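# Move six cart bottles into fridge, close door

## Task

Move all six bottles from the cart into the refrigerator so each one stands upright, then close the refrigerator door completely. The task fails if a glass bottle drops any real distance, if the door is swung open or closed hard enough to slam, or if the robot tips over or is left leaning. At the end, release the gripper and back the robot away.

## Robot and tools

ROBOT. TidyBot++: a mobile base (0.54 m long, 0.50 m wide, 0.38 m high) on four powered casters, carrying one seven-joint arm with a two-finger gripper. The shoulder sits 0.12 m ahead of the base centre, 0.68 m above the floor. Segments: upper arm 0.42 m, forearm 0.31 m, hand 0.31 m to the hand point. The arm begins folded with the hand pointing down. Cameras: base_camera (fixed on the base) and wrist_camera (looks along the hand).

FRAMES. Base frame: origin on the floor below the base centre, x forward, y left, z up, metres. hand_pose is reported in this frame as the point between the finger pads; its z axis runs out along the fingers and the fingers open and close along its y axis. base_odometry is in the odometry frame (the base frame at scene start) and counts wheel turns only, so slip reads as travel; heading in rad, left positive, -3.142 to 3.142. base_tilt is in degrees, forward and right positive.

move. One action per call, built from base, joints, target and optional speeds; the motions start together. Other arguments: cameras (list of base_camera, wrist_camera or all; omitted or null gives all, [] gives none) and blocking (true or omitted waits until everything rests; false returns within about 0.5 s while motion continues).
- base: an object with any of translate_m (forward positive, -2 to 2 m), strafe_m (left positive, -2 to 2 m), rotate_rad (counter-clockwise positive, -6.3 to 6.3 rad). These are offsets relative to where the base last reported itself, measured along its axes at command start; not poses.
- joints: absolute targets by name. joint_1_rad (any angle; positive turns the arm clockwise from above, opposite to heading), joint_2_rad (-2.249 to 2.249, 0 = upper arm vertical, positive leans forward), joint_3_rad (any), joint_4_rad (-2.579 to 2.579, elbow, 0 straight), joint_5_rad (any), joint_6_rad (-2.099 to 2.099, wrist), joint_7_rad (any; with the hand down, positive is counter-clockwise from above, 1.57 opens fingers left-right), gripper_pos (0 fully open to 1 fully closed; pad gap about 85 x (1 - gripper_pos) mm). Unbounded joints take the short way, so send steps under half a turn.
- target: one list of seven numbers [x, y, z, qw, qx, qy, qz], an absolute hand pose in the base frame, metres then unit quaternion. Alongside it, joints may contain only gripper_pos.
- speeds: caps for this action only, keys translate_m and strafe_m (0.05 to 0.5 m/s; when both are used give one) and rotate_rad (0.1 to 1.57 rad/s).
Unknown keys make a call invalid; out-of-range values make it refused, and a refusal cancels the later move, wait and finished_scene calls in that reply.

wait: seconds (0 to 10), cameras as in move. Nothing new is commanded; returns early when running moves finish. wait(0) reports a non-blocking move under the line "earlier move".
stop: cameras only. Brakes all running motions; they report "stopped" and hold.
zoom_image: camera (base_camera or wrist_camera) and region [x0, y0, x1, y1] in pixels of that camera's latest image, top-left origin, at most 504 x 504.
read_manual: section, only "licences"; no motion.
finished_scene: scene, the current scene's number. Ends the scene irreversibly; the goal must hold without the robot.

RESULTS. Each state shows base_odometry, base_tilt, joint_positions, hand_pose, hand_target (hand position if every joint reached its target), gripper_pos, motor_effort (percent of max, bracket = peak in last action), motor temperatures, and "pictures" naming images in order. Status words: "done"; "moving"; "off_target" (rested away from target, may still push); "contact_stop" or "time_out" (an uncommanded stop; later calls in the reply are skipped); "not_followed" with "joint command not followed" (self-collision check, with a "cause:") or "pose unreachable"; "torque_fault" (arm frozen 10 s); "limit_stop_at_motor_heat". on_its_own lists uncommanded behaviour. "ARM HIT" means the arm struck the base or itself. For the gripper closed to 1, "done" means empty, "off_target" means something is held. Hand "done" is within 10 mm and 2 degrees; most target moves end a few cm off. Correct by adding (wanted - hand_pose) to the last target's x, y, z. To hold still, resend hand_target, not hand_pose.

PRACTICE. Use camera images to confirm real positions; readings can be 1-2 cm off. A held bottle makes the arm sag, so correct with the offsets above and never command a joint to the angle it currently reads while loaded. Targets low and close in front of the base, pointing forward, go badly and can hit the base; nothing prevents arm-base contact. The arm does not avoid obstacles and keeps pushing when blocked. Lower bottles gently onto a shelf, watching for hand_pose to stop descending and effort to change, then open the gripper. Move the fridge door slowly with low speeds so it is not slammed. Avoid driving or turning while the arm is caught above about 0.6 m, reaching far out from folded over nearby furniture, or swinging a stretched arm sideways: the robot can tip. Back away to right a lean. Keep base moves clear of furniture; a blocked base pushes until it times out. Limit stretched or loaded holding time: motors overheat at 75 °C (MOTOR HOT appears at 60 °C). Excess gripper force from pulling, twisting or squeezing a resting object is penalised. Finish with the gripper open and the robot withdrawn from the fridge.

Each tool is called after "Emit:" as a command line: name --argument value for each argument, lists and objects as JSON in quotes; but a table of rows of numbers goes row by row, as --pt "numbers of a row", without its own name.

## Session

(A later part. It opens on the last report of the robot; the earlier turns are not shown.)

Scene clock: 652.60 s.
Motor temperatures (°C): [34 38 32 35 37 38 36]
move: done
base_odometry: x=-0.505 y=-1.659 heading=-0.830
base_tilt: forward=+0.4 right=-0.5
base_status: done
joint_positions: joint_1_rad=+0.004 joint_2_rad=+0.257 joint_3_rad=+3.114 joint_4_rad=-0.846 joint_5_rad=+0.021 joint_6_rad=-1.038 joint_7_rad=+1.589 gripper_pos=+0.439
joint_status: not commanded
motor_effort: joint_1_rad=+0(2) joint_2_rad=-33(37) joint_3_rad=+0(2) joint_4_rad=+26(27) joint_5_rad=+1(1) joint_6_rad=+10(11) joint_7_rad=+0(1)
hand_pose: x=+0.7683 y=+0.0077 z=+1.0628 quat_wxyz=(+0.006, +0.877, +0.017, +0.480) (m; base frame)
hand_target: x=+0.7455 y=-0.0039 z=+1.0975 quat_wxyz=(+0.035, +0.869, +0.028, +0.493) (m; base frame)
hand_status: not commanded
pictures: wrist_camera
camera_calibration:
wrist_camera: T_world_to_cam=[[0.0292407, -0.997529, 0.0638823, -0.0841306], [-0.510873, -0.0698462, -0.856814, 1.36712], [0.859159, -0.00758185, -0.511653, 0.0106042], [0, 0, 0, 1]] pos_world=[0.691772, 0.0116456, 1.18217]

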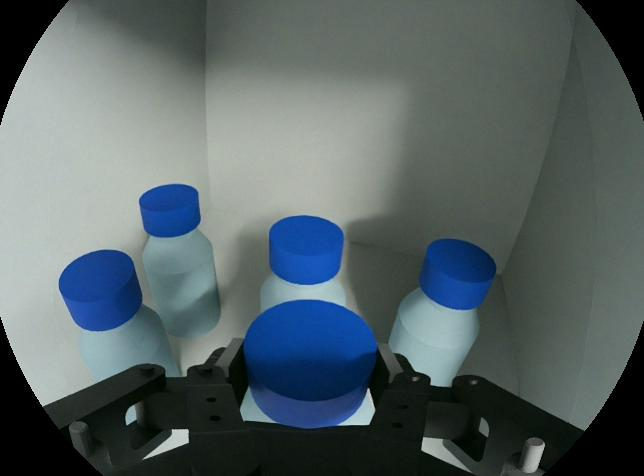

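Emit:
move --joints '{"joint_2_rad":0.215,"joint_4_rad":-0.98,"joint_6_rad":-0.83}' --cameras '[]'

Emit:
move --joints '{"joint_2_rad":0.245}' --cameras '["wrist_camera"]'

Scene clock: 656.40 s.
Motor temperatures (°C): [34 38 32 35 37 38 36]
move: done
base_odometry: x=-0.505 y=-1.659 heading=-0.830
base_tilt: forward=+0.4 right=-0.6
base_status: not commanded
joint_positions: joint_1_rad=+0.004 joint_2_rad=+0.243 joint_3_rad=+3.114 joint_4_rad=-0.968 joint_5_rad=+0.021 joint_6_rad=-0.906 joint_7_rad=+1.589 gripper_pos=+0.439
joint_status: all done
motor_effort: joint_1_rad=-1(1) joint_2_rad=-30(34) joint_3_rad=-1(2) joint_4_rad=+23(27) joint_5_rad=-1(1) joint_6_rad=+8(10) joint_7_rad=+0(1)
hand_pose: x=+0.7803 y=+0.0087 z=+1.0389 quat_wxyz=(+0.007, +0.872, +0.018, +0.490) (m; base frame)
hand_target: x=+0.7807 y=-0.0003 z=+1.0721 quat_wxyz=(+0.035, +0.847, +0.034, +0.529) (m; base frame)
hand_status: not commanded
pictures: none
No camera images: "cameras" was empty.

Scene clock: 657.03 s.
Motor temperatures (°C): [34 38 32 35 37 38 36]
move: done
base_odometry: x=-0.505 y=-1.659 heading=-0.830
base_tilt: forward=+0.4 right=-0.5
base_status: not commanded
joint_positions: joint_1_rad=+0.004 joint_2_rad=+0.245 joint_3_rad=+3.114 joint_4_rad=-0.968 joint_5_rad=+0.021 joint_6_rad=-0.903 joint_7_rad=+1.589 gripper_pos=+0.439
joint_status: all done
motor_effort: joint_1_rad=-1(1) joint_2_rad=-28(30) joint_3_rad=-1(1) joint_4_rad=+23(23) joint_5_rad=+0(1) joint_6_rad=+8(9) joint_7_rad=+0(1)
hand_pose: x=+0.7812 y=+0.0087 z=+1.0386 quat_wxyz=(+0.006, +0.871, +0.018, +0.490) (m; base frame)
hand_target: x=+0.7921 y=-0.0003 z=+1.0521 quat_wxyz=(+0.034, +0.855, +0.035, +0.516) (m; base frame)
hand_status: not commanded
pictures: wrist_camera
camera_calibration:
wrist_camera: T_world_to_cam=[[0.030069, -0.997391, 0.065626, -0.084382], [-0.490021, -0.0719339, -0.868738, 1.34917], [0.871192, -0.00603602, -0.490905, -0.0438196], [0, 0, 0, 1]] pos_world=[0.701836, 0.012625, 1.1561]

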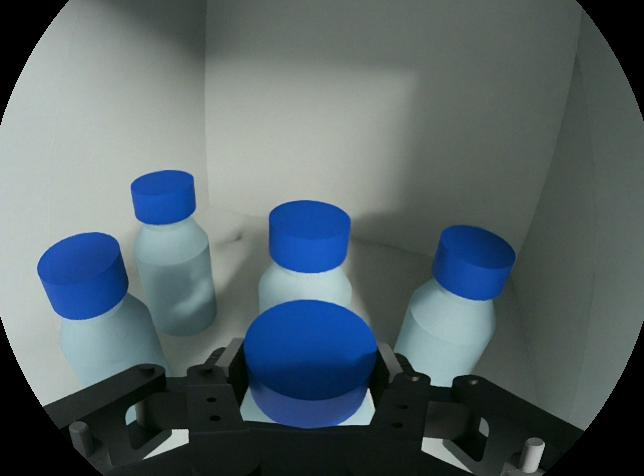

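Same contact. Release.

Emit:
move --joints '{"gripper_pos":0.2}' --cameras '[]'

Emit:
move --base '{"translate_m":-0.28}' --speeds '{"translate_m":0.25}' --cameras '["wrist_camera"]'

Scene clock: 661.60 s.
Motor temperatures (°C): [34 38 32 35 37 38 36]
move: done
base_odometry: x=-0.505 y=-1.659 heading=-0.830
base_tilt: forward=+0.4 right=-0.6
base_status: not commanded
joint_positions: joint_1_rad=+0.004 joint_2_rad=+0.245 joint_3_rad=+3.114 joint_4_rad=-0.969 joint_5_rad=+0.021 joint_6_rad=-0.892 joint_7_rad=+1.589 gripper_pos=+0.200
joint_status: all done
motor_effort: joint_1_rad=+0(1) joint_2_rad=-29(31) joint_3_rad=+0(1) joint_4_rad=+21(24) joint_5_rad=+0(0) joint_6_rad=+6(8) joint_7_rad=+0(1)
hand_pose: x=+0.7830 y=+0.0088 z=+1.0411 quat_wxyz=(+0.006, +0.869, +0.018, +0.495) (m; base frame)
hand_target: x=+0.7921 y=-0.0003 z=+1.0521 quat_wxyz=(+0.034, +0.855, +0.035, +0.516) (m; base frame)
hand_status: not commanded
pictures: none
No camera images: "cameras" was empty.

Scene clock: 663.50 s.
Motor temperatures (°C): [34 38 32 35 37 38 36]
move: done
base_odometry: x=-0.694 y=-1.452 heading=-0.830
base_tilt: forward=+0.4 right=-0.5
base_status: done
joint_positions: joint_1_rad=+0.004 joint_2_rad=+0.247 joint_3_rad=+3.114 joint_4_rad=-0.969 joint_5_rad=+0.021 joint_6_rad=-0.891 joint_7_rad=+1.589 gripper_pos=+0.200
joint_status: not commanded
motor_effort: joint_1_rad=+0(2) joint_2_rad=-28(33) joint_3_rad=+0(2) joint_4_rad=+21(23) joint_5_rad=+0(1) joint_6_rad=+6(7) joint_7_rad=+0(1)
hand_pose: x=+0.7839 y=+0.0093 z=+1.0402 quat_wxyz=(+0.006, +0.869, +0.018, +0.495) (m; base frame)
hand_target: x=+0.7921 y=-0.0003 z=+1.0521 quat_wxyz=(+0.034, +0.855, +0.035, +0.516) (m; base frame)
hand_status: not commanded
pictures: wrist_camera
camera_calibration:
wrist_camera: T_world_to_cam=[[0.0302988, -0.997377, 0.0657349, -0.0843214], [-0.481442, -0.0721959, -0.873499, 1.35016], [0.875954, -0.00518158, -0.482367, -0.0579998], [0, 0, 0, 1]] pos_world=[0.703383, 0.013075, 1.15693]

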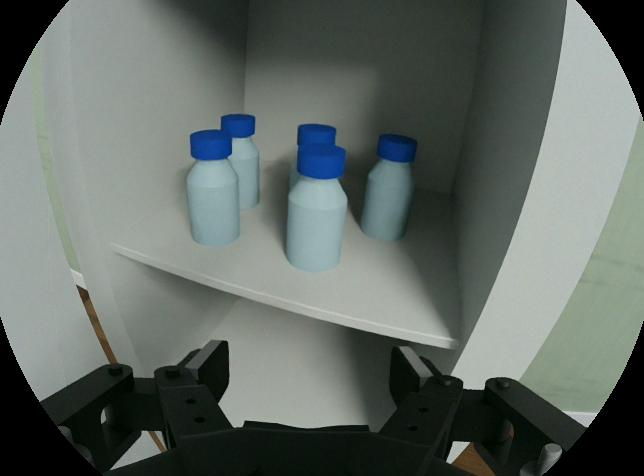

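Emit:
move --joints '{"joint_2_rad":-0.3,"joint_4_rad":-1.5,"joint_6_rad":-0.8,"gripper_pos":0.1}' --base '{"rotate_rad":-1.86,"translate_m":-0.065,"strafe_m":0.236}' --speeds '{"rotate_rad":1.0,"translate_m":0.2}' --cameras '[]'

Emit:
move --joints '{"joint_1_rad":0.6,"joint_2_rad":0.61,"joint_4_rad":-0.725,"joint_6_rad":-0.72}' --cameras '["wrist_camera"]'

Scene clock: 680.17 s.
Motor temperatures (°C): [34 38 32 35 37 38 36]
move: done
base_odometry: x=-0.563 y=-1.245 heading=-2.690
base_tilt: forward=+0.4 right=-0.6
base_status: done
joint_positions: joint_1_rad=+0.005 joint_2_rad=-0.295 joint_3_rad=+3.115 joint_4_rad=-1.481 joint_5_rad=+0.021 joint_6_rad=-0.866 joint_7_rad=+1.589 gripper_pos=+0.100
joint_status: all done
motor_effort: joint_1_rad=+0(3) joint_2_rad=-9(32) joint_3_rad=+1(2) joint_4_rad=+22(23) joint_5_rad=+0(1) joint_6_rad=+6(7) joint_7_rad=+0(1)
hand_pose: x=+0.5637 y=+0.0086 z=+1.0581 quat_wxyz=(+0.013, +0.855, +0.020, +0.518) (m; base frame)
hand_target: x=+0.5705 y=-0.0002 z=+1.0685 quat_wxyz=(+0.040, +0.840, +0.037, +0.540) (m; base frame)
hand_status: not commanded
pictures: none
No camera images: "cameras" was empty.

Scene clock: 682.40 s.
Motor temperatures (°C): [34 38 32 35 37 38 36]
move: done
base_odometry: x=-0.563 y=-1.245 heading=-2.690
base_tilt: forward=+0.4 right=-0.5
base_status: not commanded
joint_positions: joint_1_rad=+0.594 joint_2_rad=+0.609 joint_3_rad=+3.115 joint_4_rad=-0.749 joint_5_rad=+0.021 joint_6_rad=-0.789 joint_7_rad=+1.589 gripper_pos=+0.100
joint_status: all done
motor_effort: joint_1_rad=+0(3) joint_2_rad=-41(44) joint_3_rad=-1(2) joint_4_rad=+22(24) joint_5_rad=+0(1) joint_6_rad=+6(7) joint_7_rad=+0(1)
hand_pose: x=+0.7951 y=-0.4440 z=+0.9238 quat_wxyz=(+0.142, +0.845, -0.241, +0.455) (m; base frame)
hand_target: x=+0.7976 y=-0.4640 z=+0.9556 quat_wxyz=(+0.183, +0.827, -0.220, +0.484) (m; base frame)
hand_status: not commanded
pictures: wrist_camera
camera_calibration:
wrist_camera: T_world_to_cam=[[-0.530488, -0.845749, 0.0573678, -0.00813661], [-0.465115, 0.233825, -0.853811, 1.3259], [0.708696, -0.47962, -0.517412, -0.171564], [0, 0, 0, 1]] pos_world=[0.733968, -0.399196, 1.04377]

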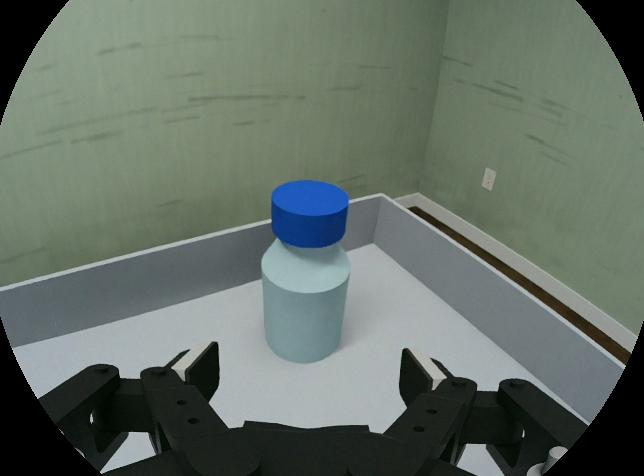

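Emit:
move --base '{"translate_m":0.108,"strafe_m":-0.071}' --speeds '{"translate_m":0.12}' --cameras '["wrist_camera"]'

Scene clock: 691.60 s.
Motor temperatures (°C): [34 38 32 35 37 38 36]
move: done
base_odometry: x=-0.692 y=-1.228 heading=-2.691
base_tilt: forward=+0.4 right=-0.5
base_status: done
joint_positions: joint_1_rad=+0.595 joint_2_rad=+0.612 joint_3_rad=+3.115 joint_4_rad=-0.747 joint_5_rad=+0.021 joint_6_rad=-0.786 joint_7_rad=+1.589 gripper_pos=+0.100
joint_status: not commanded
motor_effort: joint_1_rad=+0(1) joint_2_rad=-42(44) joint_3_rad=+0(1) joint_4_rad=+22(23) joint_5_rad=+0(1) joint_6_rad=+6(6) joint_7_rad=+0(1)
hand_pose: x=+0.7960 y=-0.4449 z=+0.9239 quat_wxyz=(+0.143, +0.844, -0.241, +0.457) (m; base frame)
hand_target: x=+0.7976 y=-0.4640 z=+0.9556 quat_wxyz=(+0.183, +0.827, -0.220, +0.484) (m; base frame)
hand_status: not commanded
pictures: wrist_camera
camera_calibration:
wrist_camera: T_world_to_cam=[[-0.530862, -0.845514, 0.057366, -0.00799671], [-0.462993, 0.232665, -0.85528, 1.3258], [0.709805, -0.480596, -0.51498, -0.176165], [0, 0, 0, 1]] pos_world=[0.734635, -0.399893, 1.04367]

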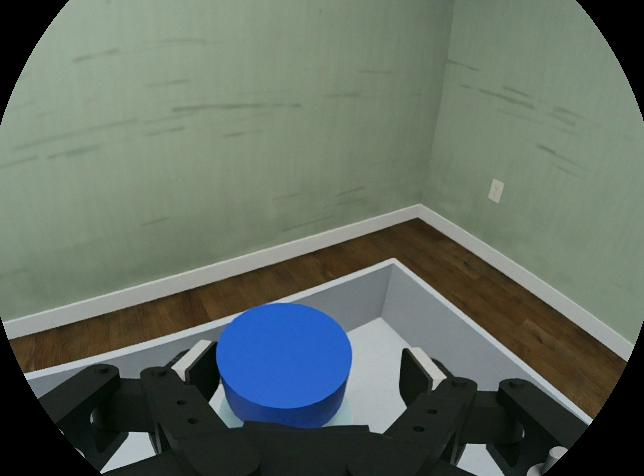

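Emit:
move --base '{"translate_m":0.005,"strafe_m":0.0085}' --speeds '{"translate_m":0.1}' --cameras '["wrist_camera"]'

Scene clock: 695.67 s.
Motor temperatures (°C): [34 38 32 35 37 38 36]
move: done
base_odometry: x=-0.693 y=-1.238 heading=-2.691
base_tilt: forward=+0.4 right=-0.5
base_status: done
joint_positions: joint_1_rad=+0.596 joint_2_rad=+0.612 joint_3_rad=+3.115 joint_4_rad=-0.747 joint_5_rad=+0.021 joint_6_rad=-0.786 joint_7_rad=+1.589 gripper_pos=+0.100
joint_status: not commanded
motor_effort: joint_1_rad=+0(3) joint_2_rad=-41(42) joint_3_rad=+0(1) joint_4_rad=+22(23) joint_5_rad=+0(1) joint_6_rad=+6(6) joint_7_rad=+0(1)
hand_pose: x=+0.7955 y=-0.4457 z=+0.9241 quat_wxyz=(+0.143, +0.844, -0.242, +0.457) (m; base frame)
hand_target: x=+0.7976 y=-0.4640 z=+0.9556 quat_wxyz=(+0.183, +0.827, -0.220, +0.484) (m; base frame)
hand_status: not commanded
pictures: wrist_camera
camera_calibration:
wrist_camera: T_world_to_cam=[[-0.531921, -0.844849, 0.0573694, -0.00786902], [-0.462514, 0.233114, -0.855418, 1.32582], [0.709325, -0.481548, -0.514752, -0.176389], [0, 0, 0, 1]] pos_world=[0.734139, -0.400654, 1.04378]

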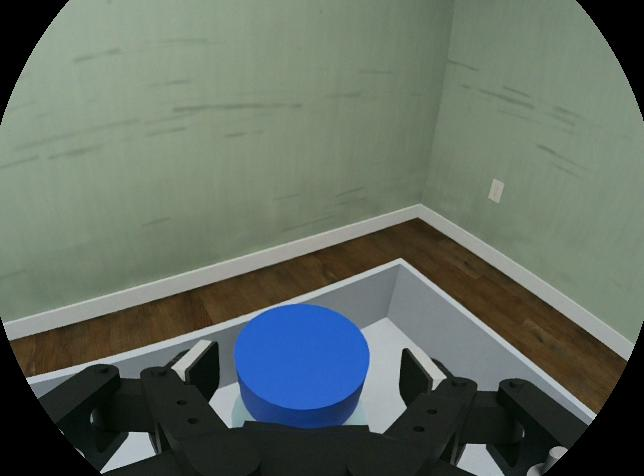

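Emit:
move --base '{"translate_m":0.002,"strafe_m":0.003}' --speeds '{"translate_m":0.1}' --cameras '[]'

Emit:
move --joints '{"gripper_pos":0.55}' --cameras '["wrist_camera"]'

Scene clock: 699.40 s.
Motor temperatures (°C): [34 38 32 35 37 38 36]
move: done
base_odometry: x=-0.693 y=-1.241 heading=-2.691
base_tilt: forward=+0.4 right=-0.5
base_status: done
joint_positions: joint_1_rad=+0.597 joint_2_rad=+0.612 joint_3_rad=+3.115 joint_4_rad=-0.746 joint_5_rad=+0.021 joint_6_rad=-0.786 joint_7_rad=+1.589 gripper_pos=+0.100
joint_status: not commanded
motor_effort: joint_1_rad=+0(4) joint_2_rad=-41(43) joint_3_rad=+0(2) joint_4_rad=+23(23) joint_5_rad=+0(1) joint_6_rad=+6(6) joint_7_rad=+0(1)
hand_pose: x=+0.7950 y=-0.4466 z=+0.9242 quat_wxyz=(+0.143, +0.844, -0.242, +0.457) (m; base frame)
hand_target: x=+0.7976 y=-0.4640 z=+0.9556 quat_wxyz=(+0.183, +0.827, -0.220, +0.484) (m; base frame)
hand_status: not commanded
pictures: none
No camera images: "cameras" was empty.

Scene clock: 700.20 s.
Motor temperatures (°C): [34 38 32 35 37 38 36]
move: off_target
base_odometry: x=-0.693 y=-1.241 heading=-2.691
base_tilt: forward=+0.4 right=-0.6
base_status: not commanded
joint_positions: joint_1_rad=+0.597 joint_2_rad=+0.612 joint_3_rad=+3.115 joint_4_rad=-0.746 joint_5_rad=+0.021 joint_6_rad=-0.785 joint_7_rad=+1.589 gripper_pos=+0.435
joint_status: gripper_pos off_target (ended at +0.435, target +0.550)
motor_effort: joint_1_rad=+2(3) joint_2_rad=-42(42) joint_3_rad=+0(1) joint_4_rad=+22(24) joint_5_rad=+0(1) joint_6_rad=+7(8) joint_7_rad=+0(1)
hand_pose: x=+0.7952 y=-0.4466 z=+0.9246 quat_wxyz=(+0.143, +0.844, -0.242, +0.457) (m; base frame)
hand_target: x=+0.7976 y=-0.4640 z=+0.9556 quat_wxyz=(+0.183, +0.827, -0.220, +0.484) (m; base frame)
hand_status: not commanded
pictures: wrist_camera
camera_calibration:
wrist_camera: T_world_to_cam=[[-0.532913, -0.844222, 0.0573842, -0.00773549], [-0.461292, 0.232997, -0.856109, 1.32596], [0.709376, -0.482702, -0.5136, -0.177949], [0, 0, 0, 1]] pos_world=[0.733764, -0.401371, 1.04421]

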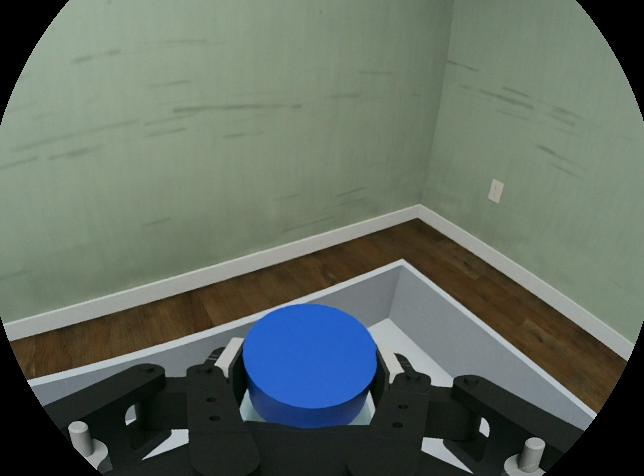

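Emit:
move --joints '{"gripper_pos":0.75,"joint_2_rad":0.32,"joint_4_rad":-0.75,"joint_6_rad":-1.08}' --cameras '["wrist_camera"]'

Emit:
move --joints '{"joint_1_rad":0,"joint_2_rad":-0.3,"joint_4_rad":-1.4}' --base '{"translate_m":-0.043,"strafe_m":0.183}' --speeds '{"translate_m":0.15}' --cameras '[]'

Emit:
move --base '{"rotate_rad":1.641}' --speeds '{"rotate_rad":1.0}' --cameras '[]'

Emit:
move --joints '{"joint_1_rad":0,"joint_2_rad":0.22,"joint_4_rad":-0.8,"joint_6_rad":-1.09}' --cameras '["wrist_camera"]'

Scene clock: 710.50 s.
Motor temperatures (°C): [34 38 32 35 37 38 36]
move: off_target
base_odometry: x=-0.693 y=-1.241 heading=-2.691
base_tilt: forward=+0.4 right=-0.6
base_status: not commanded
joint_positions: joint_1_rad=+0.597 joint_2_rad=+0.343 joint_3_rad=+3.115 joint_4_rad=-0.760 joint_5_rad=+0.021 joint_6_rad=-1.017 joint_7_rad=+1.589 gripper_pos=+0.435
joint_status: gripper_pos off_target (ended at +0.435, target +0.750); the others done
motor_effort: joint_1_rad=+0(1) joint_2_rad=-35(52) joint_3_rad=+0(1) joint_4_rad=+24(28) joint_5_rad=+0(1) joint_6_rad=+9(10) joint_7_rad=+0(1)
hand_pose: x=+0.6928 y=-0.3782 z=+1.0576 quat_wxyz=(+0.149, +0.839, -0.240, +0.466) (m; base frame)
hand_target: x=+0.6684 y=-0.3807 z=+1.0622 quat_wxyz=(+0.173, +0.848, -0.232, +0.444) (m; base frame)
hand_status: not commanded
pictures: wrist_camera
camera_calibration:
wrist_camera: T_world_to_cam=[[-0.53526, -0.842384, 0.0623469, -0.0151569], [-0.446581, 0.219565, -0.867385, 1.3733], [0.716981, -0.492119, -0.493717, -0.0338464], [0, 0, 0, 1]] pos_world=[0.629446, -0.330954, 1.17542]

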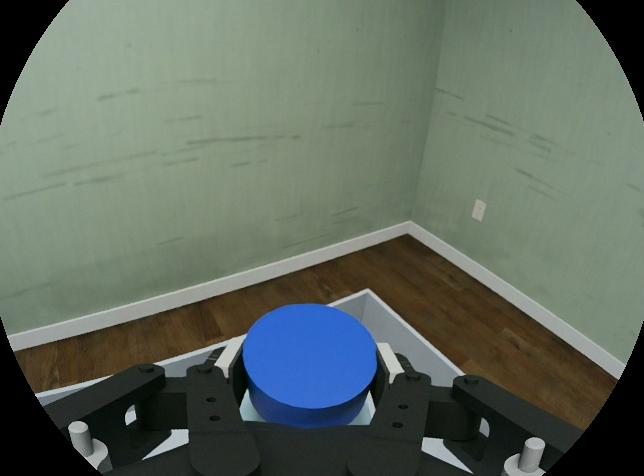

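Scene clock: 712.43 s.
Motor temperatures (°C): [34 38 32 35 37 38 36]
move: done
base_odometry: x=-0.575 y=-1.388 heading=-2.691
base_tilt: forward=+0.4 right=-0.6
base_status: done
joint_positions: joint_1_rad=+0.009 joint_2_rad=-0.277 joint_3_rad=+3.115 joint_4_rad=-1.399 joint_5_rad=+0.022 joint_6_rad=-1.021 joint_7_rad=+1.589 gripper_pos=+0.435
joint_status: all done
motor_effort: joint_1_rad=+1(4) joint_2_rad=-12(40) joint_3_rad=+1(4) joint_4_rad=+24(26) joint_5_rad=+0(2) joint_6_rad=+9(10) joint_7_rad=+0(1)
hand_pose: x=+0.5487 y=+0.0052 z=+1.0543 quat_wxyz=(+0.014, +0.878, +0.017, +0.479) (m; base frame)
hand_target: x=+0.5298 y=-0.0043 z=+1.0487 quat_wxyz=(+0.039, +0.886, +0.033, +0.462) (m; base frame)
hand_status: not commanded
pictures: none
No camera images: "cameras" was empty.

Scene clock: 715.00 s.
Motor temperatures (°C): [34 38 32 35 37 38 36]
move: done
base_odometry: x=-0.575 y=-1.388 heading=-1.051
base_tilt: forward=+0.4 right=-0.6
base_status: done
joint_positions: joint_1_rad=+0.005 joint_2_rad=-0.277 joint_3_rad=+3.115 joint_4_rad=-1.400 joint_5_rad=+0.022 joint_6_rad=-1.021 joint_7_rad=+1.589 gripper_pos=+0.435
joint_status: not commanded
motor_effort: joint_1_rad=+0(2) joint_2_rad=-12(14) joint_3_rad=+1(3) joint_4_rad=+24(25) joint_5_rad=+0(2) joint_6_rad=+9(9) joint_7_rad=+0(1)
hand_pose: x=+0.5486 y=+0.0068 z=+1.0537 quat_wxyz=(+0.014, +0.878, +0.019, +0.478) (m; base frame)
hand_target: x=+0.5298 y=-0.0043 z=+1.0487 quat_wxyz=(+0.039, +0.886, +0.033, +0.462) (m; base frame)
hand_status: not commanded
pictures: none
No camera images: "cameras" was empty.

Scene clock: 717.03 s.
Motor temperatures (°C): [34 38 32 35 37 38 36]
move: off_target
base_odometry: x=-0.575 y=-1.388 heading=-1.051
base_tilt: forward=+0.4 right=-0.5
base_status: not commanded
joint_positions: joint_1_rad=+0.005 joint_2_rad=+0.242 joint_3_rad=+3.115 joint_4_rad=-0.843 joint_5_rad=+0.022 joint_6_rad=-1.028 joint_7_rad=+1.589 gripper_pos=+0.435
joint_status: joint_4_rad off_target (ended at -0.843, target -0.800); the others done
motor_effort: joint_1_rad=+0(2) joint_2_rad=-32(34) joint_3_rad=+0(2) joint_4_rad=+24(26) joint_5_rad=+0(1) joint_6_rad=+9(10) joint_7_rad=+0(1)
hand_pose: x=+0.7641 y=+0.0061 z=+1.0768 quat_wxyz=(+0.008, +0.870, +0.015, +0.492) (m; base frame)
hand_target: x=+0.7455 y=-0.0039 z=+1.0975 quat_wxyz=(+0.035, +0.869, +0.028, +0.493) (m; base frame)
hand_status: not commanded
pictures: wrist_camera
camera_calibration:
wrist_camera: T_world_to_cam=[[0.0247541, -0.997542, 0.0655459, -0.084833], [-0.486893, -0.0692943, -0.870709, 1.37349], [0.873111, -0.0103602, -0.487412, -0.0153568], [0, 0, 0, 1]] pos_world=[0.684253, 0.0103916, 1.19399]

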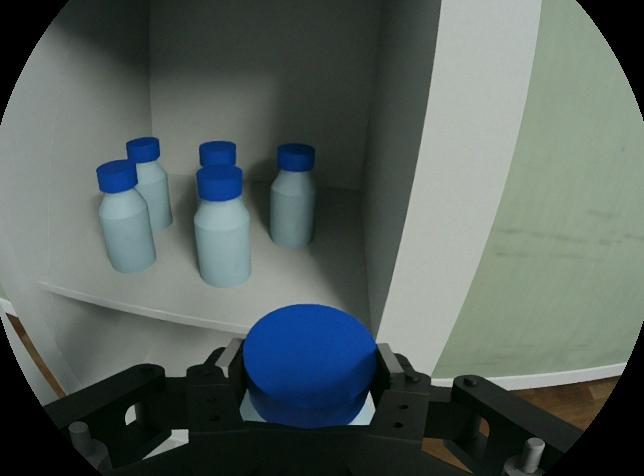

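Emit:
move --base '{"translate_m":0.14}' --speeds '{"translate_m":0.15}' --cameras '["wrist_camera"]'

Scene clock: 722.20 s.
Motor temperatures (°C): [34 38 32 35 37 38 36]
move: done
base_odometry: x=-0.505 y=-1.509 heading=-1.050
base_tilt: forward=+0.4 right=-0.5
base_status: done
joint_positions: joint_1_rad=+0.005 joint_2_rad=+0.248 joint_3_rad=+3.115 joint_4_rad=-0.840 joint_5_rad=+0.022 joint_6_rad=-1.031 joint_7_rad=+1.589 gripper_pos=+0.435
joint_status: not commanded
motor_effort: joint_1_rad=+0(2) joint_2_rad=-33(35) joint_3_rad=+0(1) joint_4_rad=+24(26) joint_5_rad=+0(1) joint_6_rad=+9(10) joint_7_rad=+0(1)
hand_pose: x=+0.7660 y=+0.0064 z=+1.0737 quat_wxyz=(+0.007, +0.872, +0.016, +0.490) (m; base frame)
hand_target: x=+0.7455 y=-0.0039 z=+1.0975 quat_wxyz=(+0.035, +0.869, +0.028, +0.493) (m; base frame)
hand_status: not commanded
pictures: wrist_camera
camera_calibration:
wrist_camera: T_world_to_cam=[[0.025614, -0.997535, 0.0653323, -0.0848084], [-0.492061, -0.0694693, -0.867784, 1.37265], [0.870184, -0.00992012, -0.492628, -0.010689], [0, 0, 0, 1]] pos_world=[0.6869, 0.0106514, 1.19144]

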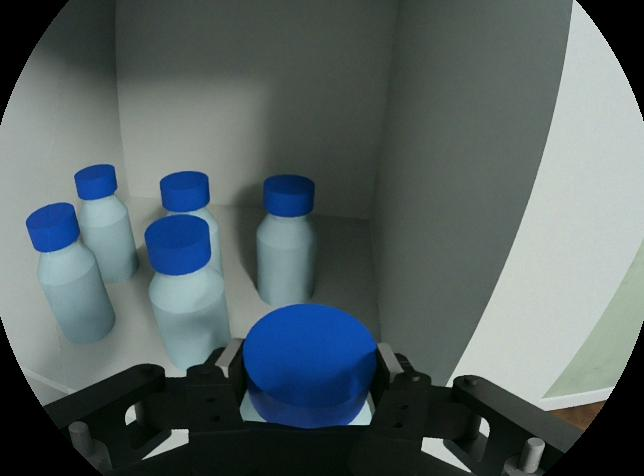

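Emit:
move --base '{"translate_m":0.1}' --speeds '{"translate_m":0.12}' --cameras '["wrist_camera"]'

Scene clock: 727.87 s.
Motor temperatures (°C): [34 38 32 35 37 38 36]
move: done
base_odometry: x=-0.455 y=-1.596 heading=-1.049
base_tilt: forward=+0.4 right=-0.6
base_status: done
joint_positions: joint_1_rad=+0.005 joint_2_rad=+0.249 joint_3_rad=+3.115 joint_4_rad=-0.839 joint_5_rad=+0.022 joint_6_rad=-1.032 joint_7_rad=+1.589 gripper_pos=+0.435
joint_status: not commanded
motor_effort: joint_1_rad=+0(1) joint_2_rad=-32(36) joint_3_rad=-1(1) joint_4_rad=+24(26) joint_5_rad=+0(1) joint_6_rad=+9(10) joint_7_rad=+0(1)
hand_pose: x=+0.7662 y=+0.0064 z=+1.0731 quat_wxyz=(+0.007, +0.872, +0.016, +0.489) (m; base frame)
hand_target: x=+0.7455 y=-0.0039 z=+1.0975 quat_wxyz=(+0.035, +0.869, +0.028, +0.493) (m; base frame)
hand_status: not commanded
pictures: wrist_camera
camera_calibration:
wrist_camera: T_world_to_cam=[[0.0257093, -0.997536, 0.0652758, -0.084795], [-0.493693, -0.0694485, -0.866859, 1.37241], [0.869256, -0.00993989, -0.494262, -0.00875631], [0, 0, 0, 1]] pos_world=[0.687342, 0.0106388, 1.1909]

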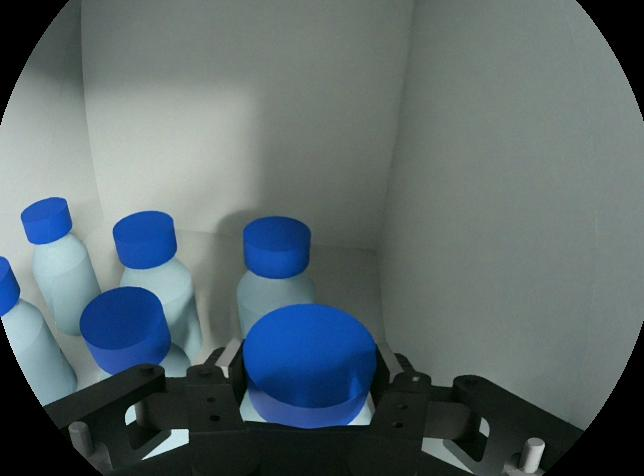

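Emit:
move --joints '{"joint_2_rad":0.215,"joint_4_rad":-0.98,"joint_6_rad":-0.83}' --cameras '["wrist_camera"]'

Emit:
move --joints '{"joint_2_rad":0.245}' --cameras '["wrist_camera"]'

Scene clock: 737.50 s.
Motor temperatures (°C): [34 38 32 35 37 38 36]
move: done
base_odometry: x=-0.455 y=-1.596 heading=-1.049
base_tilt: forward=+0.4 right=-0.5
base_status: not commanded
joint_positions: joint_1_rad=+0.005 joint_2_rad=+0.245 joint_3_rad=+3.115 joint_4_rad=-0.968 joint_5_rad=+0.022 joint_6_rad=-0.901 joint_7_rad=+1.589 gripper_pos=+0.435
joint_status: all done
motor_effort: joint_1_rad=+0(1) joint_2_rad=-30(34) joint_3_rad=-1(1) joint_4_rad=+23(27) joint_5_rad=+0(1) joint_6_rad=+8(10) joint_7_rad=+0(1)
hand_pose: x=+0.7817 y=+0.0075 z=+1.0394 quat_wxyz=(+0.007, +0.871, +0.017, +0.492) (m; base frame)
hand_target: x=+0.7807 y=-0.0003 z=+1.0721 quat_wxyz=(+0.035, +0.847, +0.034, +0.529) (m; base frame)
hand_status: not commanded
pictures: wrist_camera
camera_calibration:
wrist_camera: T_world_to_cam=[[0.0278871, -0.997384, 0.0666866, -0.0850878], [-0.487952, -0.0718069, -0.869912, 1.34963], [0.872425, -0.00828054, -0.488678, -0.0471002], [0, 0, 0, 1]] pos_world=[0.702019, 0.0116575, 1.15672]

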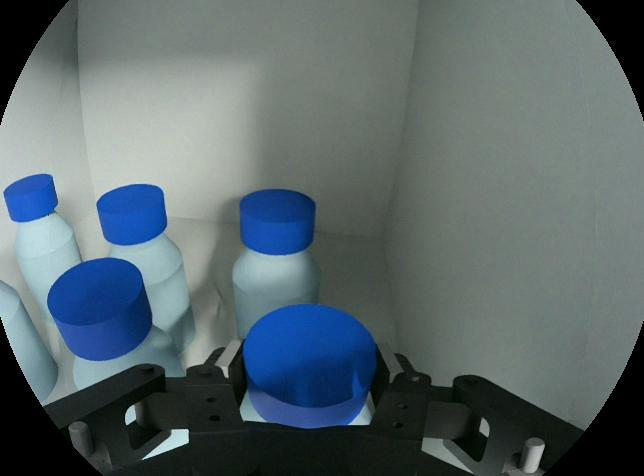

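Scene clock: 738.13 s.
Motor temperatures (°C): [34 38 32 35 37 38 36]
move: done
base_odometry: x=-0.455 y=-1.596 heading=-1.049
base_tilt: forward=+0.4 right=-0.6
base_status: not commanded
joint_positions: joint_1_rad=+0.005 joint_2_rad=+0.246 joint_3_rad=+3.115 joint_4_rad=-0.968 joint_5_rad=+0.022 joint_6_rad=-0.900 joint_7_rad=+1.589 gripper_pos=+0.435
joint_status: all done
motor_effort: joint_1_rad=+0(1) joint_2_rad=-28(30) joint_3_rad=+0(1) joint_4_rad=+22(23) joint_5_rad=+0(1) joint_6_rad=+7(8) joint_7_rad=+0(1)
hand_pose: x=+0.7823 y=+0.0075 z=+1.0390 quat_wxyz=(+0.007, +0.871, +0.017, +0.492) (m; base frame)
hand_target: x=+0.7921 y=-0.0003 z=+1.0521 quat_wxyz=(+0.034, +0.855, +0.035, +0.516) (m; base frame)
hand_status: not commanded
pictures: wrist_camera
camera_calibration:
wrist_camera: T_world_to_cam=[[0.0278865, -0.997385, 0.0666747, -0.0850603], [-0.487649, -0.0717991, -0.870082, 1.34955], [0.872594, -0.00825036, -0.488376, -0.0482496], [0, 0, 0, 1]] pos_world=[0.702584, 0.0116608, 1.15633]

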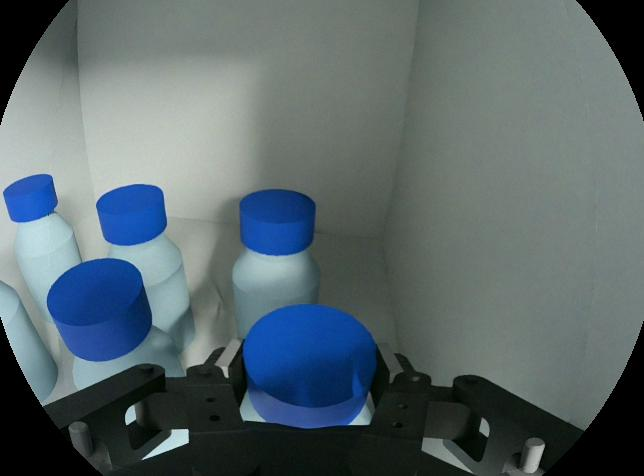

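Emit:
move --joints '{"gripper_pos":0.27}' --cameras '["wrist_camera"]'

Emit:
move --base '{"translate_m":-0.28}' --speeds '{"translate_m":0.2}' --cameras '["wrist_camera","base_camera"]'

Scene clock: 741.80 s.
Motor temperatures (°C): [34 38 32 35 37 38 36]
move: done
base_odometry: x=-0.455 y=-1.596 heading=-1.049
base_tilt: forward=+0.4 right=-0.6
base_status: not commanded
joint_positions: joint_1_rad=+0.005 joint_2_rad=+0.246 joint_3_rad=+3.115 joint_4_rad=-0.968 joint_5_rad=+0.022 joint_6_rad=-0.893 joint_7_rad=+1.589 gripper_pos=+0.270
joint_status: all done
motor_effort: joint_1_rad=+0(1) joint_2_rad=-28(31) joint_3_rad=+0(1) joint_4_rad=+21(24) joint_5_rad=+0(1) joint_6_rad=+6(8) joint_7_rad=+0(1)
hand_pose: x=+0.7834 y=+0.0075 z=+1.0406 quat_wxyz=(+0.007, +0.869, +0.017, +0.494) (m; base frame)
hand_target: x=+0.7921 y=-0.0003 z=+1.0521 quat_wxyz=(+0.034, +0.855, +0.035, +0.516) (m; base frame)
hand_status: not commanded
pictures: wrist_camera
camera_calibration:
wrist_camera: T_world_to_cam=[[0.0275626, -0.997388, 0.0667675, -0.0849982], [-0.482167, -0.0717743, -0.873134, 1.35033], [0.875646, -0.00812716, -0.482885, -0.0565321], [0, 0, 0, 1]] pos_world=[0.702927, 0.0116831, 1.15739]

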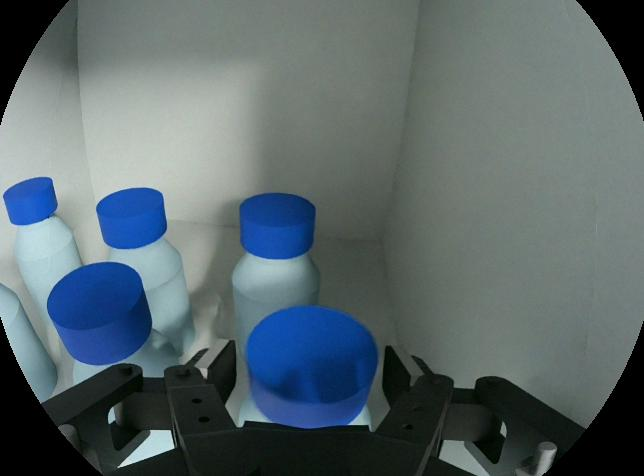

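Scene clock: 743.93 s.
Motor temperatures (°C): [34 38 32 35 37 38 36]
move: done
base_odometry: x=-0.595 y=-1.353 heading=-1.048
base_tilt: forward=+0.4 right=-0.5
base_status: done
joint_positions: joint_1_rad=+0.005 joint_2_rad=+0.248 joint_3_rad=+3.115 joint_4_rad=-0.968 joint_5_rad=+0.022 joint_6_rad=-0.892 joint_7_rad=+1.589 gripper_pos=+0.270
joint_status: not commanded
motor_effort: joint_1_rad=+0(4) joint_2_rad=-29(34) joint_3_rad=+0(3) joint_4_rad=+21(23) joint_5_rad=+0(1) joint_6_rad=+6(7) joint_7_rad=+0(1)
hand_pose: x=+0.7841 y=+0.0076 z=+1.0396 quat_wxyz=(+0.007, +0.869, +0.017, +0.494) (m; base frame)
hand_target: x=+0.7921 y=-0.0003 z=+1.0521 quat_wxyz=(+0.034, +0.855, +0.035, +0.516) (m; base frame)
hand_status: not commanded
pictures: base_camera, wrist_camera
camera_calibration:
wrist_camera: T_world_to_cam=[[0.0277317, -0.997386, 0.0667258, -0.0849789], [-0.48303, -0.0718116, -0.872654, 1.34998], [0.875165, -0.00803038, -0.483758, -0.0563612], [0, 0, 0, 1]] pos_world=[0.703764, 0.0117351, 1.15647]

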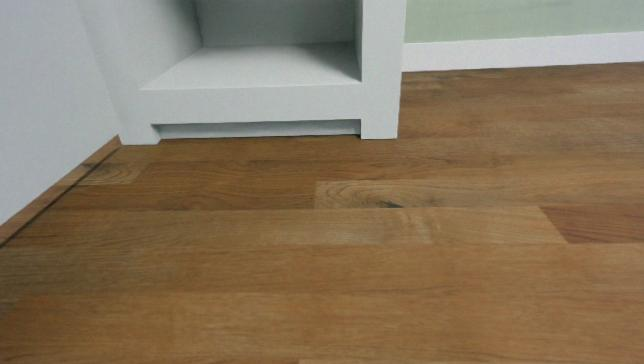

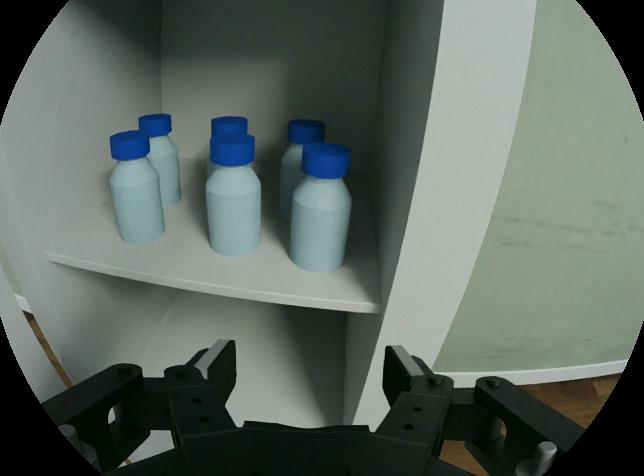

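Emit:
move --joints '{"joint_2_rad":-0.3,"joint_4_rad":-1.5,"joint_6_rad":-0.55,"gripper_pos":1}' --base '{"translate_m":-0.295,"strafe_m":0.395,"rotate_rad":0.9}' --speeds '{"rotate_rad":0.8,"translate_m":0.3}' --cameras '["wrist_camera","base_camera"]'

Scene clock: 765.53 s.
Motor temperatures (°C): [34 38 32 35 37 38 36]
move: done
base_odometry: x=-0.400 y=-0.900 heading=-0.147
base_tilt: forward=+0.4 right=-0.6
base_status: done
joint_positions: joint_1_rad=-0.005 joint_2_rad=-0.282 joint_3_rad=+3.107 joint_4_rad=-1.493 joint_5_rad=+0.033 joint_6_rad=-0.595 joint_7_rad=+1.590 gripper_pos=+0.999
joint_status: all done
motor_effort: joint_1_rad=+1(46) joint_2_rad=-10(33) joint_3_rad=+1(57) joint_4_rad=+22(25) joint_5_rad=+0(31) joint_6_rad=+7(17) joint_7_rad=+0(2)
hand_pose: x=+0.5982 y=+0.0185 z=+1.1238 quat_wxyz=(+0.014, +0.785, +0.031, +0.619) (m; base frame)
hand_target: x=+0.5937 y=+0.0043 z=+1.1424 quat_wxyz=(+0.040, +0.766, +0.038, +0.640) (m; base frame)
hand_status: not commanded
pictures: base_camera, wrist_camera
camera_calibration:
wrist_camera: T_world_to_cam=[[0.0255897, -0.995009, 0.096449, -0.106687], [-0.199419, -0.0996223, -0.974837, 1.28019], [0.97958, 0.00571203, -0.200973, -0.233344], [0, 0, 0, 1]] pos_world=[0.486604, 0.0227134, 1.21137]

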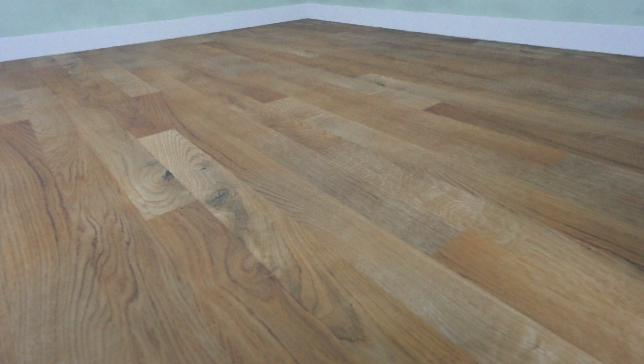

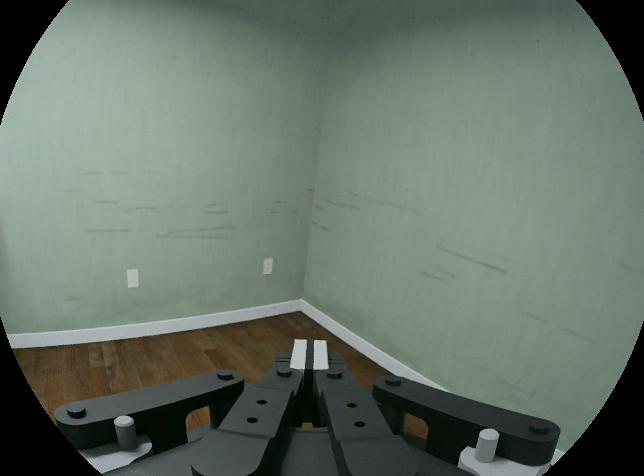

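Emit:
move --base '{"translate_m":0.571,"strafe_m":0.236}' --speeds '{"translate_m":0.35}' --cameras '["wrist_camera"]'

Emit:
move --base '{"rotate_rad":-1.4}' --speeds '{"rotate_rad":0.8}' --cameras '["wrist_camera","base_camera"]'

Scene clock: 778.83 s.
Motor temperatures (°C): [34 38 32 35 37 38 36]
move: done
base_odometry: x=+0.199 y=-0.750 heading=-0.146
base_tilt: forward=+0.4 right=-0.6
base_status: done
joint_positions: joint_1_rad=-0.005 joint_2_rad=-0.292 joint_3_rad=+3.107 joint_4_rad=-1.493 joint_5_rad=+0.033 joint_6_rad=-0.595 joint_7_rad=+1.590 gripper_pos=+0.999
joint_status: not commanded
motor_effort: joint_1_rad=+0(1) joint_2_rad=-10(13) joint_3_rad=+1(2) joint_4_rad=+22(23) joint_5_rad=+0(1) joint_6_rad=+7(7) joint_7_rad=+0(1)
hand_pose: x=+0.5935 y=+0.0185 z=+1.1288 quat_wxyz=(+0.014, +0.781, +0.031, +0.623) (m; base frame)
hand_target: x=+0.5937 y=+0.0043 z=+1.1424 quat_wxyz=(+0.040, +0.766, +0.038, +0.640) (m; base frame)
hand_status: not commanded
pictures: wrist_camera
camera_calibration:
wrist_camera: T_world_to_cam=[[0.0245824, -0.995014, 0.096656, -0.106709], [-0.189239, -0.0995687, -0.97687, 1.28036], [0.981623, 0.00572279, -0.190743, -0.240563], [0, 0, 0, 1]] pos_world=[0.48106, 0.0226842, 1.21518]

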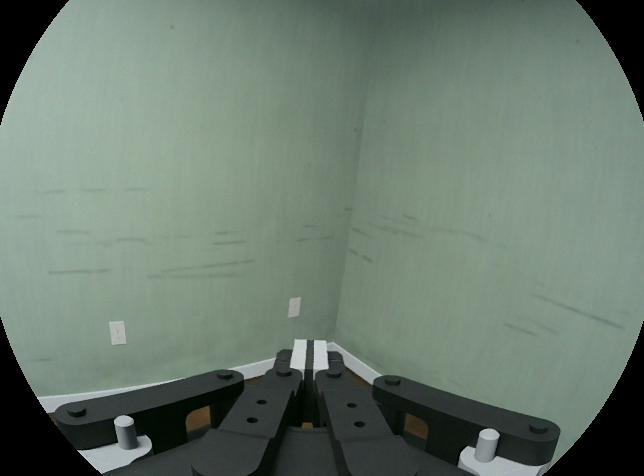

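Scene clock: 781.37 s.
Motor temperatures (°C): [34 38 32 35 37 38 36]
move: done
base_odometry: x=+0.199 y=-0.750 heading=-1.545
base_tilt: forward=+0.4 right=-0.5
base_status: done
joint_positions: joint_1_rad=-0.005 joint_2_rad=-0.292 joint_3_rad=+3.108 joint_4_rad=-1.493 joint_5_rad=+0.033 joint_6_rad=-0.595 joint_7_rad=+1.590 gripper_pos=+0.999
joint_status: not commanded
motor_effort: joint_1_rad=+1(2) joint_2_rad=-10(12) joint_3_rad=+1(5) joint_4_rad=+22(23) joint_5_rad=+0(1) joint_6_rad=+7(7) joint_7_rad=+0(1)
hand_pose: x=+0.5936 y=+0.0172 z=+1.1288 quat_wxyz=(+0.014, +0.781, +0.030, +0.623) (m; base frame)
hand_target: x=+0.5937 y=+0.0043 z=+1.1424 quat_wxyz=(+0.040, +0.766, +0.038, +0.640) (m; base frame)
hand_status: not commanded
pictures: base_camera, wrist_camera
camera_calibration:
wrist_camera: T_world_to_cam=[[0.0223687, -0.995111, 0.0962007, -0.106136], [-0.189461, -0.0987005, -0.976915, 1.28043], [0.981633, 0.00362603, -0.190743, -0.240581], [0, 0, 0, 1]] pos_world=[0.481128, 0.0216347, 1.21519]

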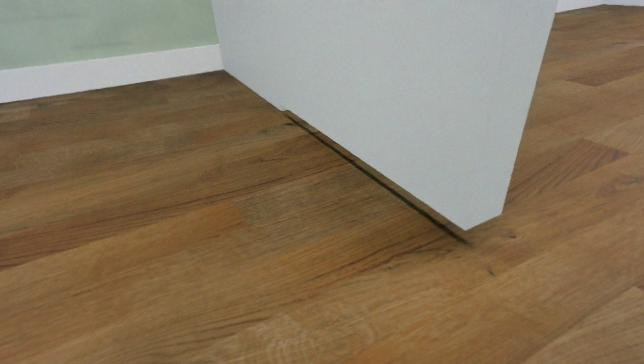

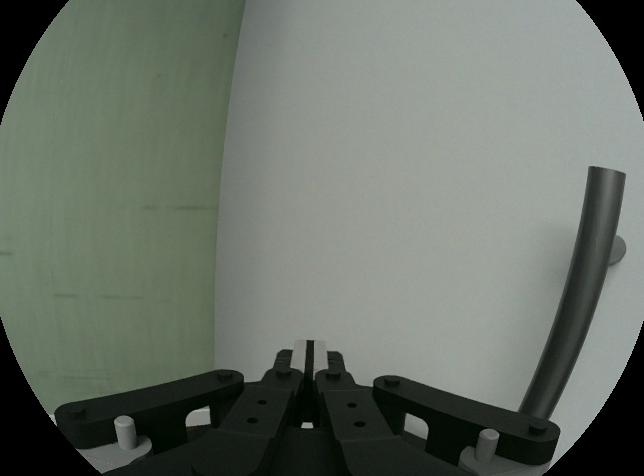

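Emit:
move --base '{"translate_m":0.615,"strafe_m":0.538}' --speeds '{"translate_m":0.3}' --cameras '[]'

Emit:
move --base '{"rotate_rad":-1.25}' --speeds '{"rotate_rad":0.8}' --cameras '["wrist_camera","base_camera"]'

Scene clock: 813.07 s.
Motor temperatures (°C): [34 37 32 35 37 38 36]
move: done
base_odometry: x=+0.753 y=-1.352 heading=-1.546
base_tilt: forward=+0.4 right=-0.6
base_status: done
joint_positions: joint_1_rad=-0.004 joint_2_rad=-0.295 joint_3_rad=+3.108 joint_4_rad=-1.493 joint_5_rad=+0.033 joint_6_rad=-0.595 joint_7_rad=+1.590 gripper_pos=+0.999
joint_status: not commanded
motor_effort: joint_1_rad=+0(2) joint_2_rad=-10(14) joint_3_rad=+1(4) joint_4_rad=+22(23) joint_5_rad=+0(1) joint_6_rad=+7(7) joint_7_rad=+1(1)
hand_pose: x=+0.5923 y=+0.0168 z=+1.1302 quat_wxyz=(+0.015, +0.780, +0.029, +0.624) (m; base frame)
hand_target: x=+0.5937 y=+0.0043 z=+1.1424 quat_wxyz=(+0.040, +0.766, +0.038, +0.640) (m; base frame)
hand_status: not commanded
pictures: none
No camera images: "cameras" was empty.

Scene clock: 815.43 s.
Motor temperatures (°C): [34 37 32 35 37 38 36]
move: done
base_odometry: x=+0.753 y=-1.351 heading=-2.795
base_tilt: forward=+0.4 right=-0.6
base_status: done
joint_positions: joint_1_rad=-0.004 joint_2_rad=-0.306 joint_3_rad=+3.110 joint_4_rad=-1.494 joint_5_rad=+0.033 joint_6_rad=-0.595 joint_7_rad=+1.590 gripper_pos=+0.999
joint_status: not commanded
motor_effort: joint_1_rad=+1(9) joint_2_rad=-9(11) joint_3_rad=+1(11) joint_4_rad=+22(24) joint_5_rad=+1(6) joint_6_rad=+7(13) joint_7_rad=+0(1)
hand_pose: x=+0.5875 y=+0.0160 z=+1.1349 quat_wxyz=(+0.015, +0.777, +0.029, +0.628) (m; base frame)
hand_target: x=+0.5937 y=+0.0043 z=+1.1424 quat_wxyz=(+0.040, +0.766, +0.038, +0.640) (m; base frame)
hand_status: not commanded
pictures: base_camera, wrist_camera
camera_calibration:
wrist_camera: T_world_to_cam=[[0.0190572, -0.995239, 0.0955823, -0.10519], [-0.176883, -0.0974478, -0.979396, 1.28051], [0.984047, 0.0017576, -0.177898, -0.249435], [0, 0, 0, 1]] pos_world=[0.473961, 0.0205325, 1.21981]

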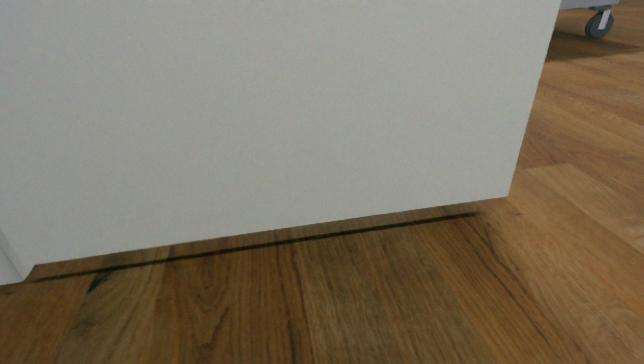

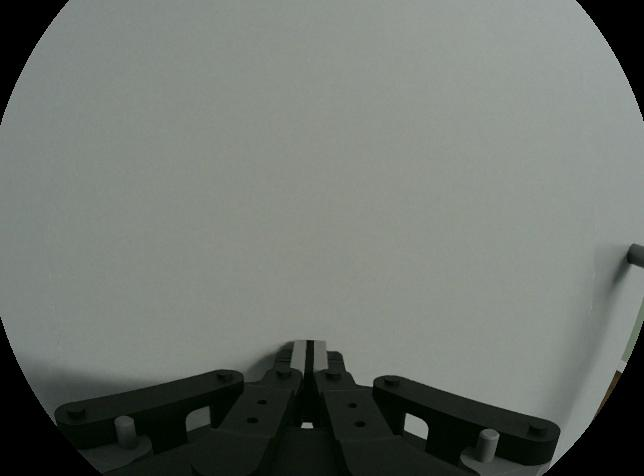

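Emit:
move --base '{"translate_m":0.155,"strafe_m":-0.170,"rotate_rad":0.3}' --speeds '{"translate_m":0.12,"rotate_rad":0.17}' --cameras '["wrist_camera","base_camera"]'

Scene clock: 832.77 s.
Motor temperatures (°C): [34 37 32 35 37 38 36]
move: done
base_odometry: x=+0.549 y=-1.244 heading=-2.494
base_tilt: forward=+0.4 right=-0.5
base_status: done
joint_positions: joint_1_rad=+0.001 joint_2_rad=-0.309 joint_3_rad=+3.115 joint_4_rad=-1.502 joint_5_rad=+0.033 joint_6_rad=-0.585 joint_7_rad=+1.590 gripper_pos=+0.999
joint_status: not commanded
motor_effort: joint_1_rad=+0(3) joint_2_rad=-9(11) joint_3_rad=+0(3) joint_4_rad=+22(26) joint_5_rad=+0(1) joint_6_rad=+7(14) joint_7_rad=+0(1)
hand_pose: x=+0.5872 y=+0.0110 z=+1.1348 quat_wxyz=(+0.017, +0.776, +0.025, +0.630) (m; base frame)
hand_target: x=+0.5937 y=+0.0043 z=+1.1424 quat_wxyz=(+0.040, +0.766, +0.038, +0.640) (m; base frame)
hand_status: not commanded
pictures: base_camera, wrist_camera
camera_calibration:
wrist_camera: T_world_to_cam=[[0.00932517, -0.995483, 0.0944797, -0.103193], [-0.172671, -0.0946675, -0.98042, 1.27853], [0.984935, -0.00717136, -0.172774, -0.255373], [0, 0, 0, 1]] pos_world=[0.473255, 0.0164777, 1.21913]

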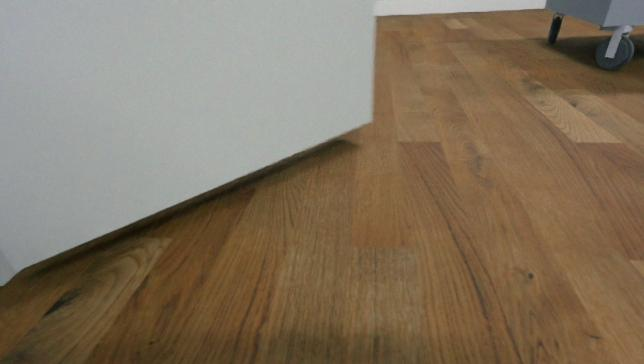

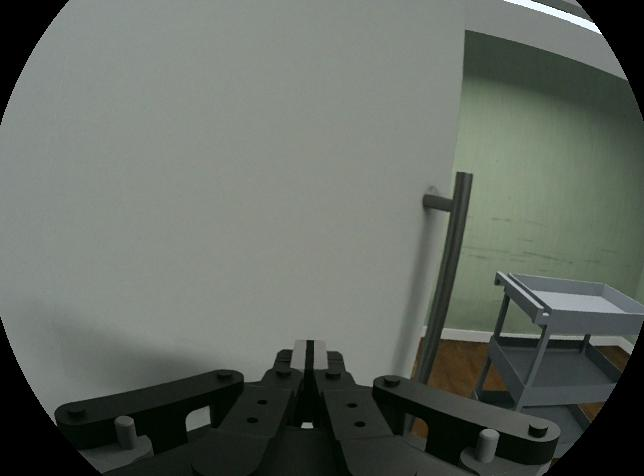

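Emit:
wait --seconds 0

Scene clock: 837.87 s.
Motor temperatures (°C): [34 37 32 35 37 38 36]
base_odometry: x=+0.549 y=-1.244 heading=-2.494
base_tilt: forward=+0.4 right=-0.5
base_status: done
joint_positions: joint_1_rad=+0.001 joint_2_rad=-0.309 joint_3_rad=+3.115 joint_4_rad=-1.502 joint_5_rad=+0.033 joint_6_rad=-0.585 joint_7_rad=+1.590 gripper_pos=+0.999
joint_status: not commanded
motor_effort: joint_1_rad=+0(3) joint_2_rad=-10(11) joint_3_rad=+1(3) joint_4_rad=+22(26) joint_5_rad=+0(1) joint_6_rad=+7(14) joint_7_rad=+0(1)
hand_pose: x=+0.5872 y=+0.0110 z=+1.1348 quat_wxyz=(+0.017, +0.776, +0.025, +0.630) (m; base frame)
hand_target: x=+0.5937 y=+0.0043 z=+1.1424 quat_wxyz=(+0.040, +0.766, +0.038, +0.640) (m; base frame)
hand_status: not commanded
pictures: base_camera, wrist_camera
camera_calibration:
wrist_camera: T_world_to_cam=[[0.00932517, -0.995483, 0.0944797, -0.103193], [-0.172671, -0.0946675, -0.98042, 1.27853], [0.984935, -0.00717136, -0.172774, -0.255373], [0, 0, 0, 1]] pos_world=[0.473255, 0.0164777, 1.21913]

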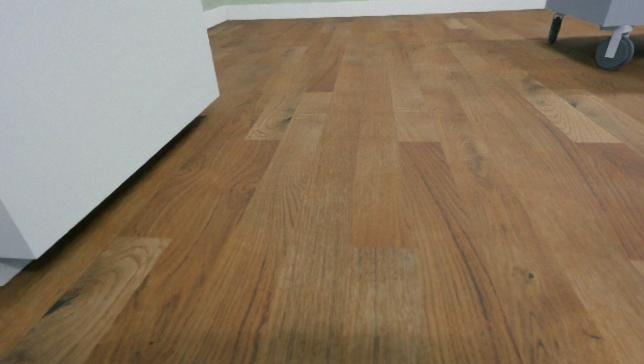

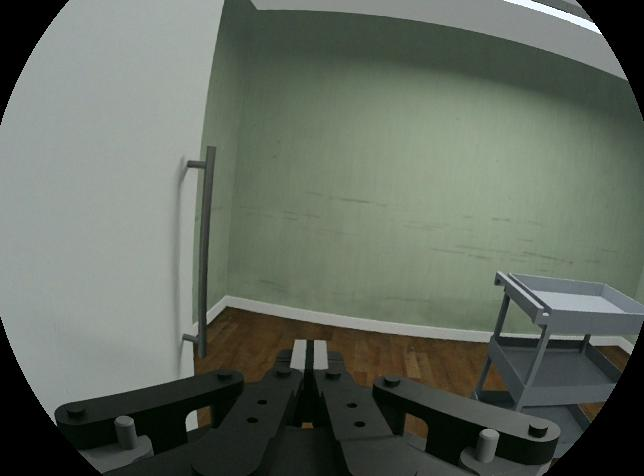

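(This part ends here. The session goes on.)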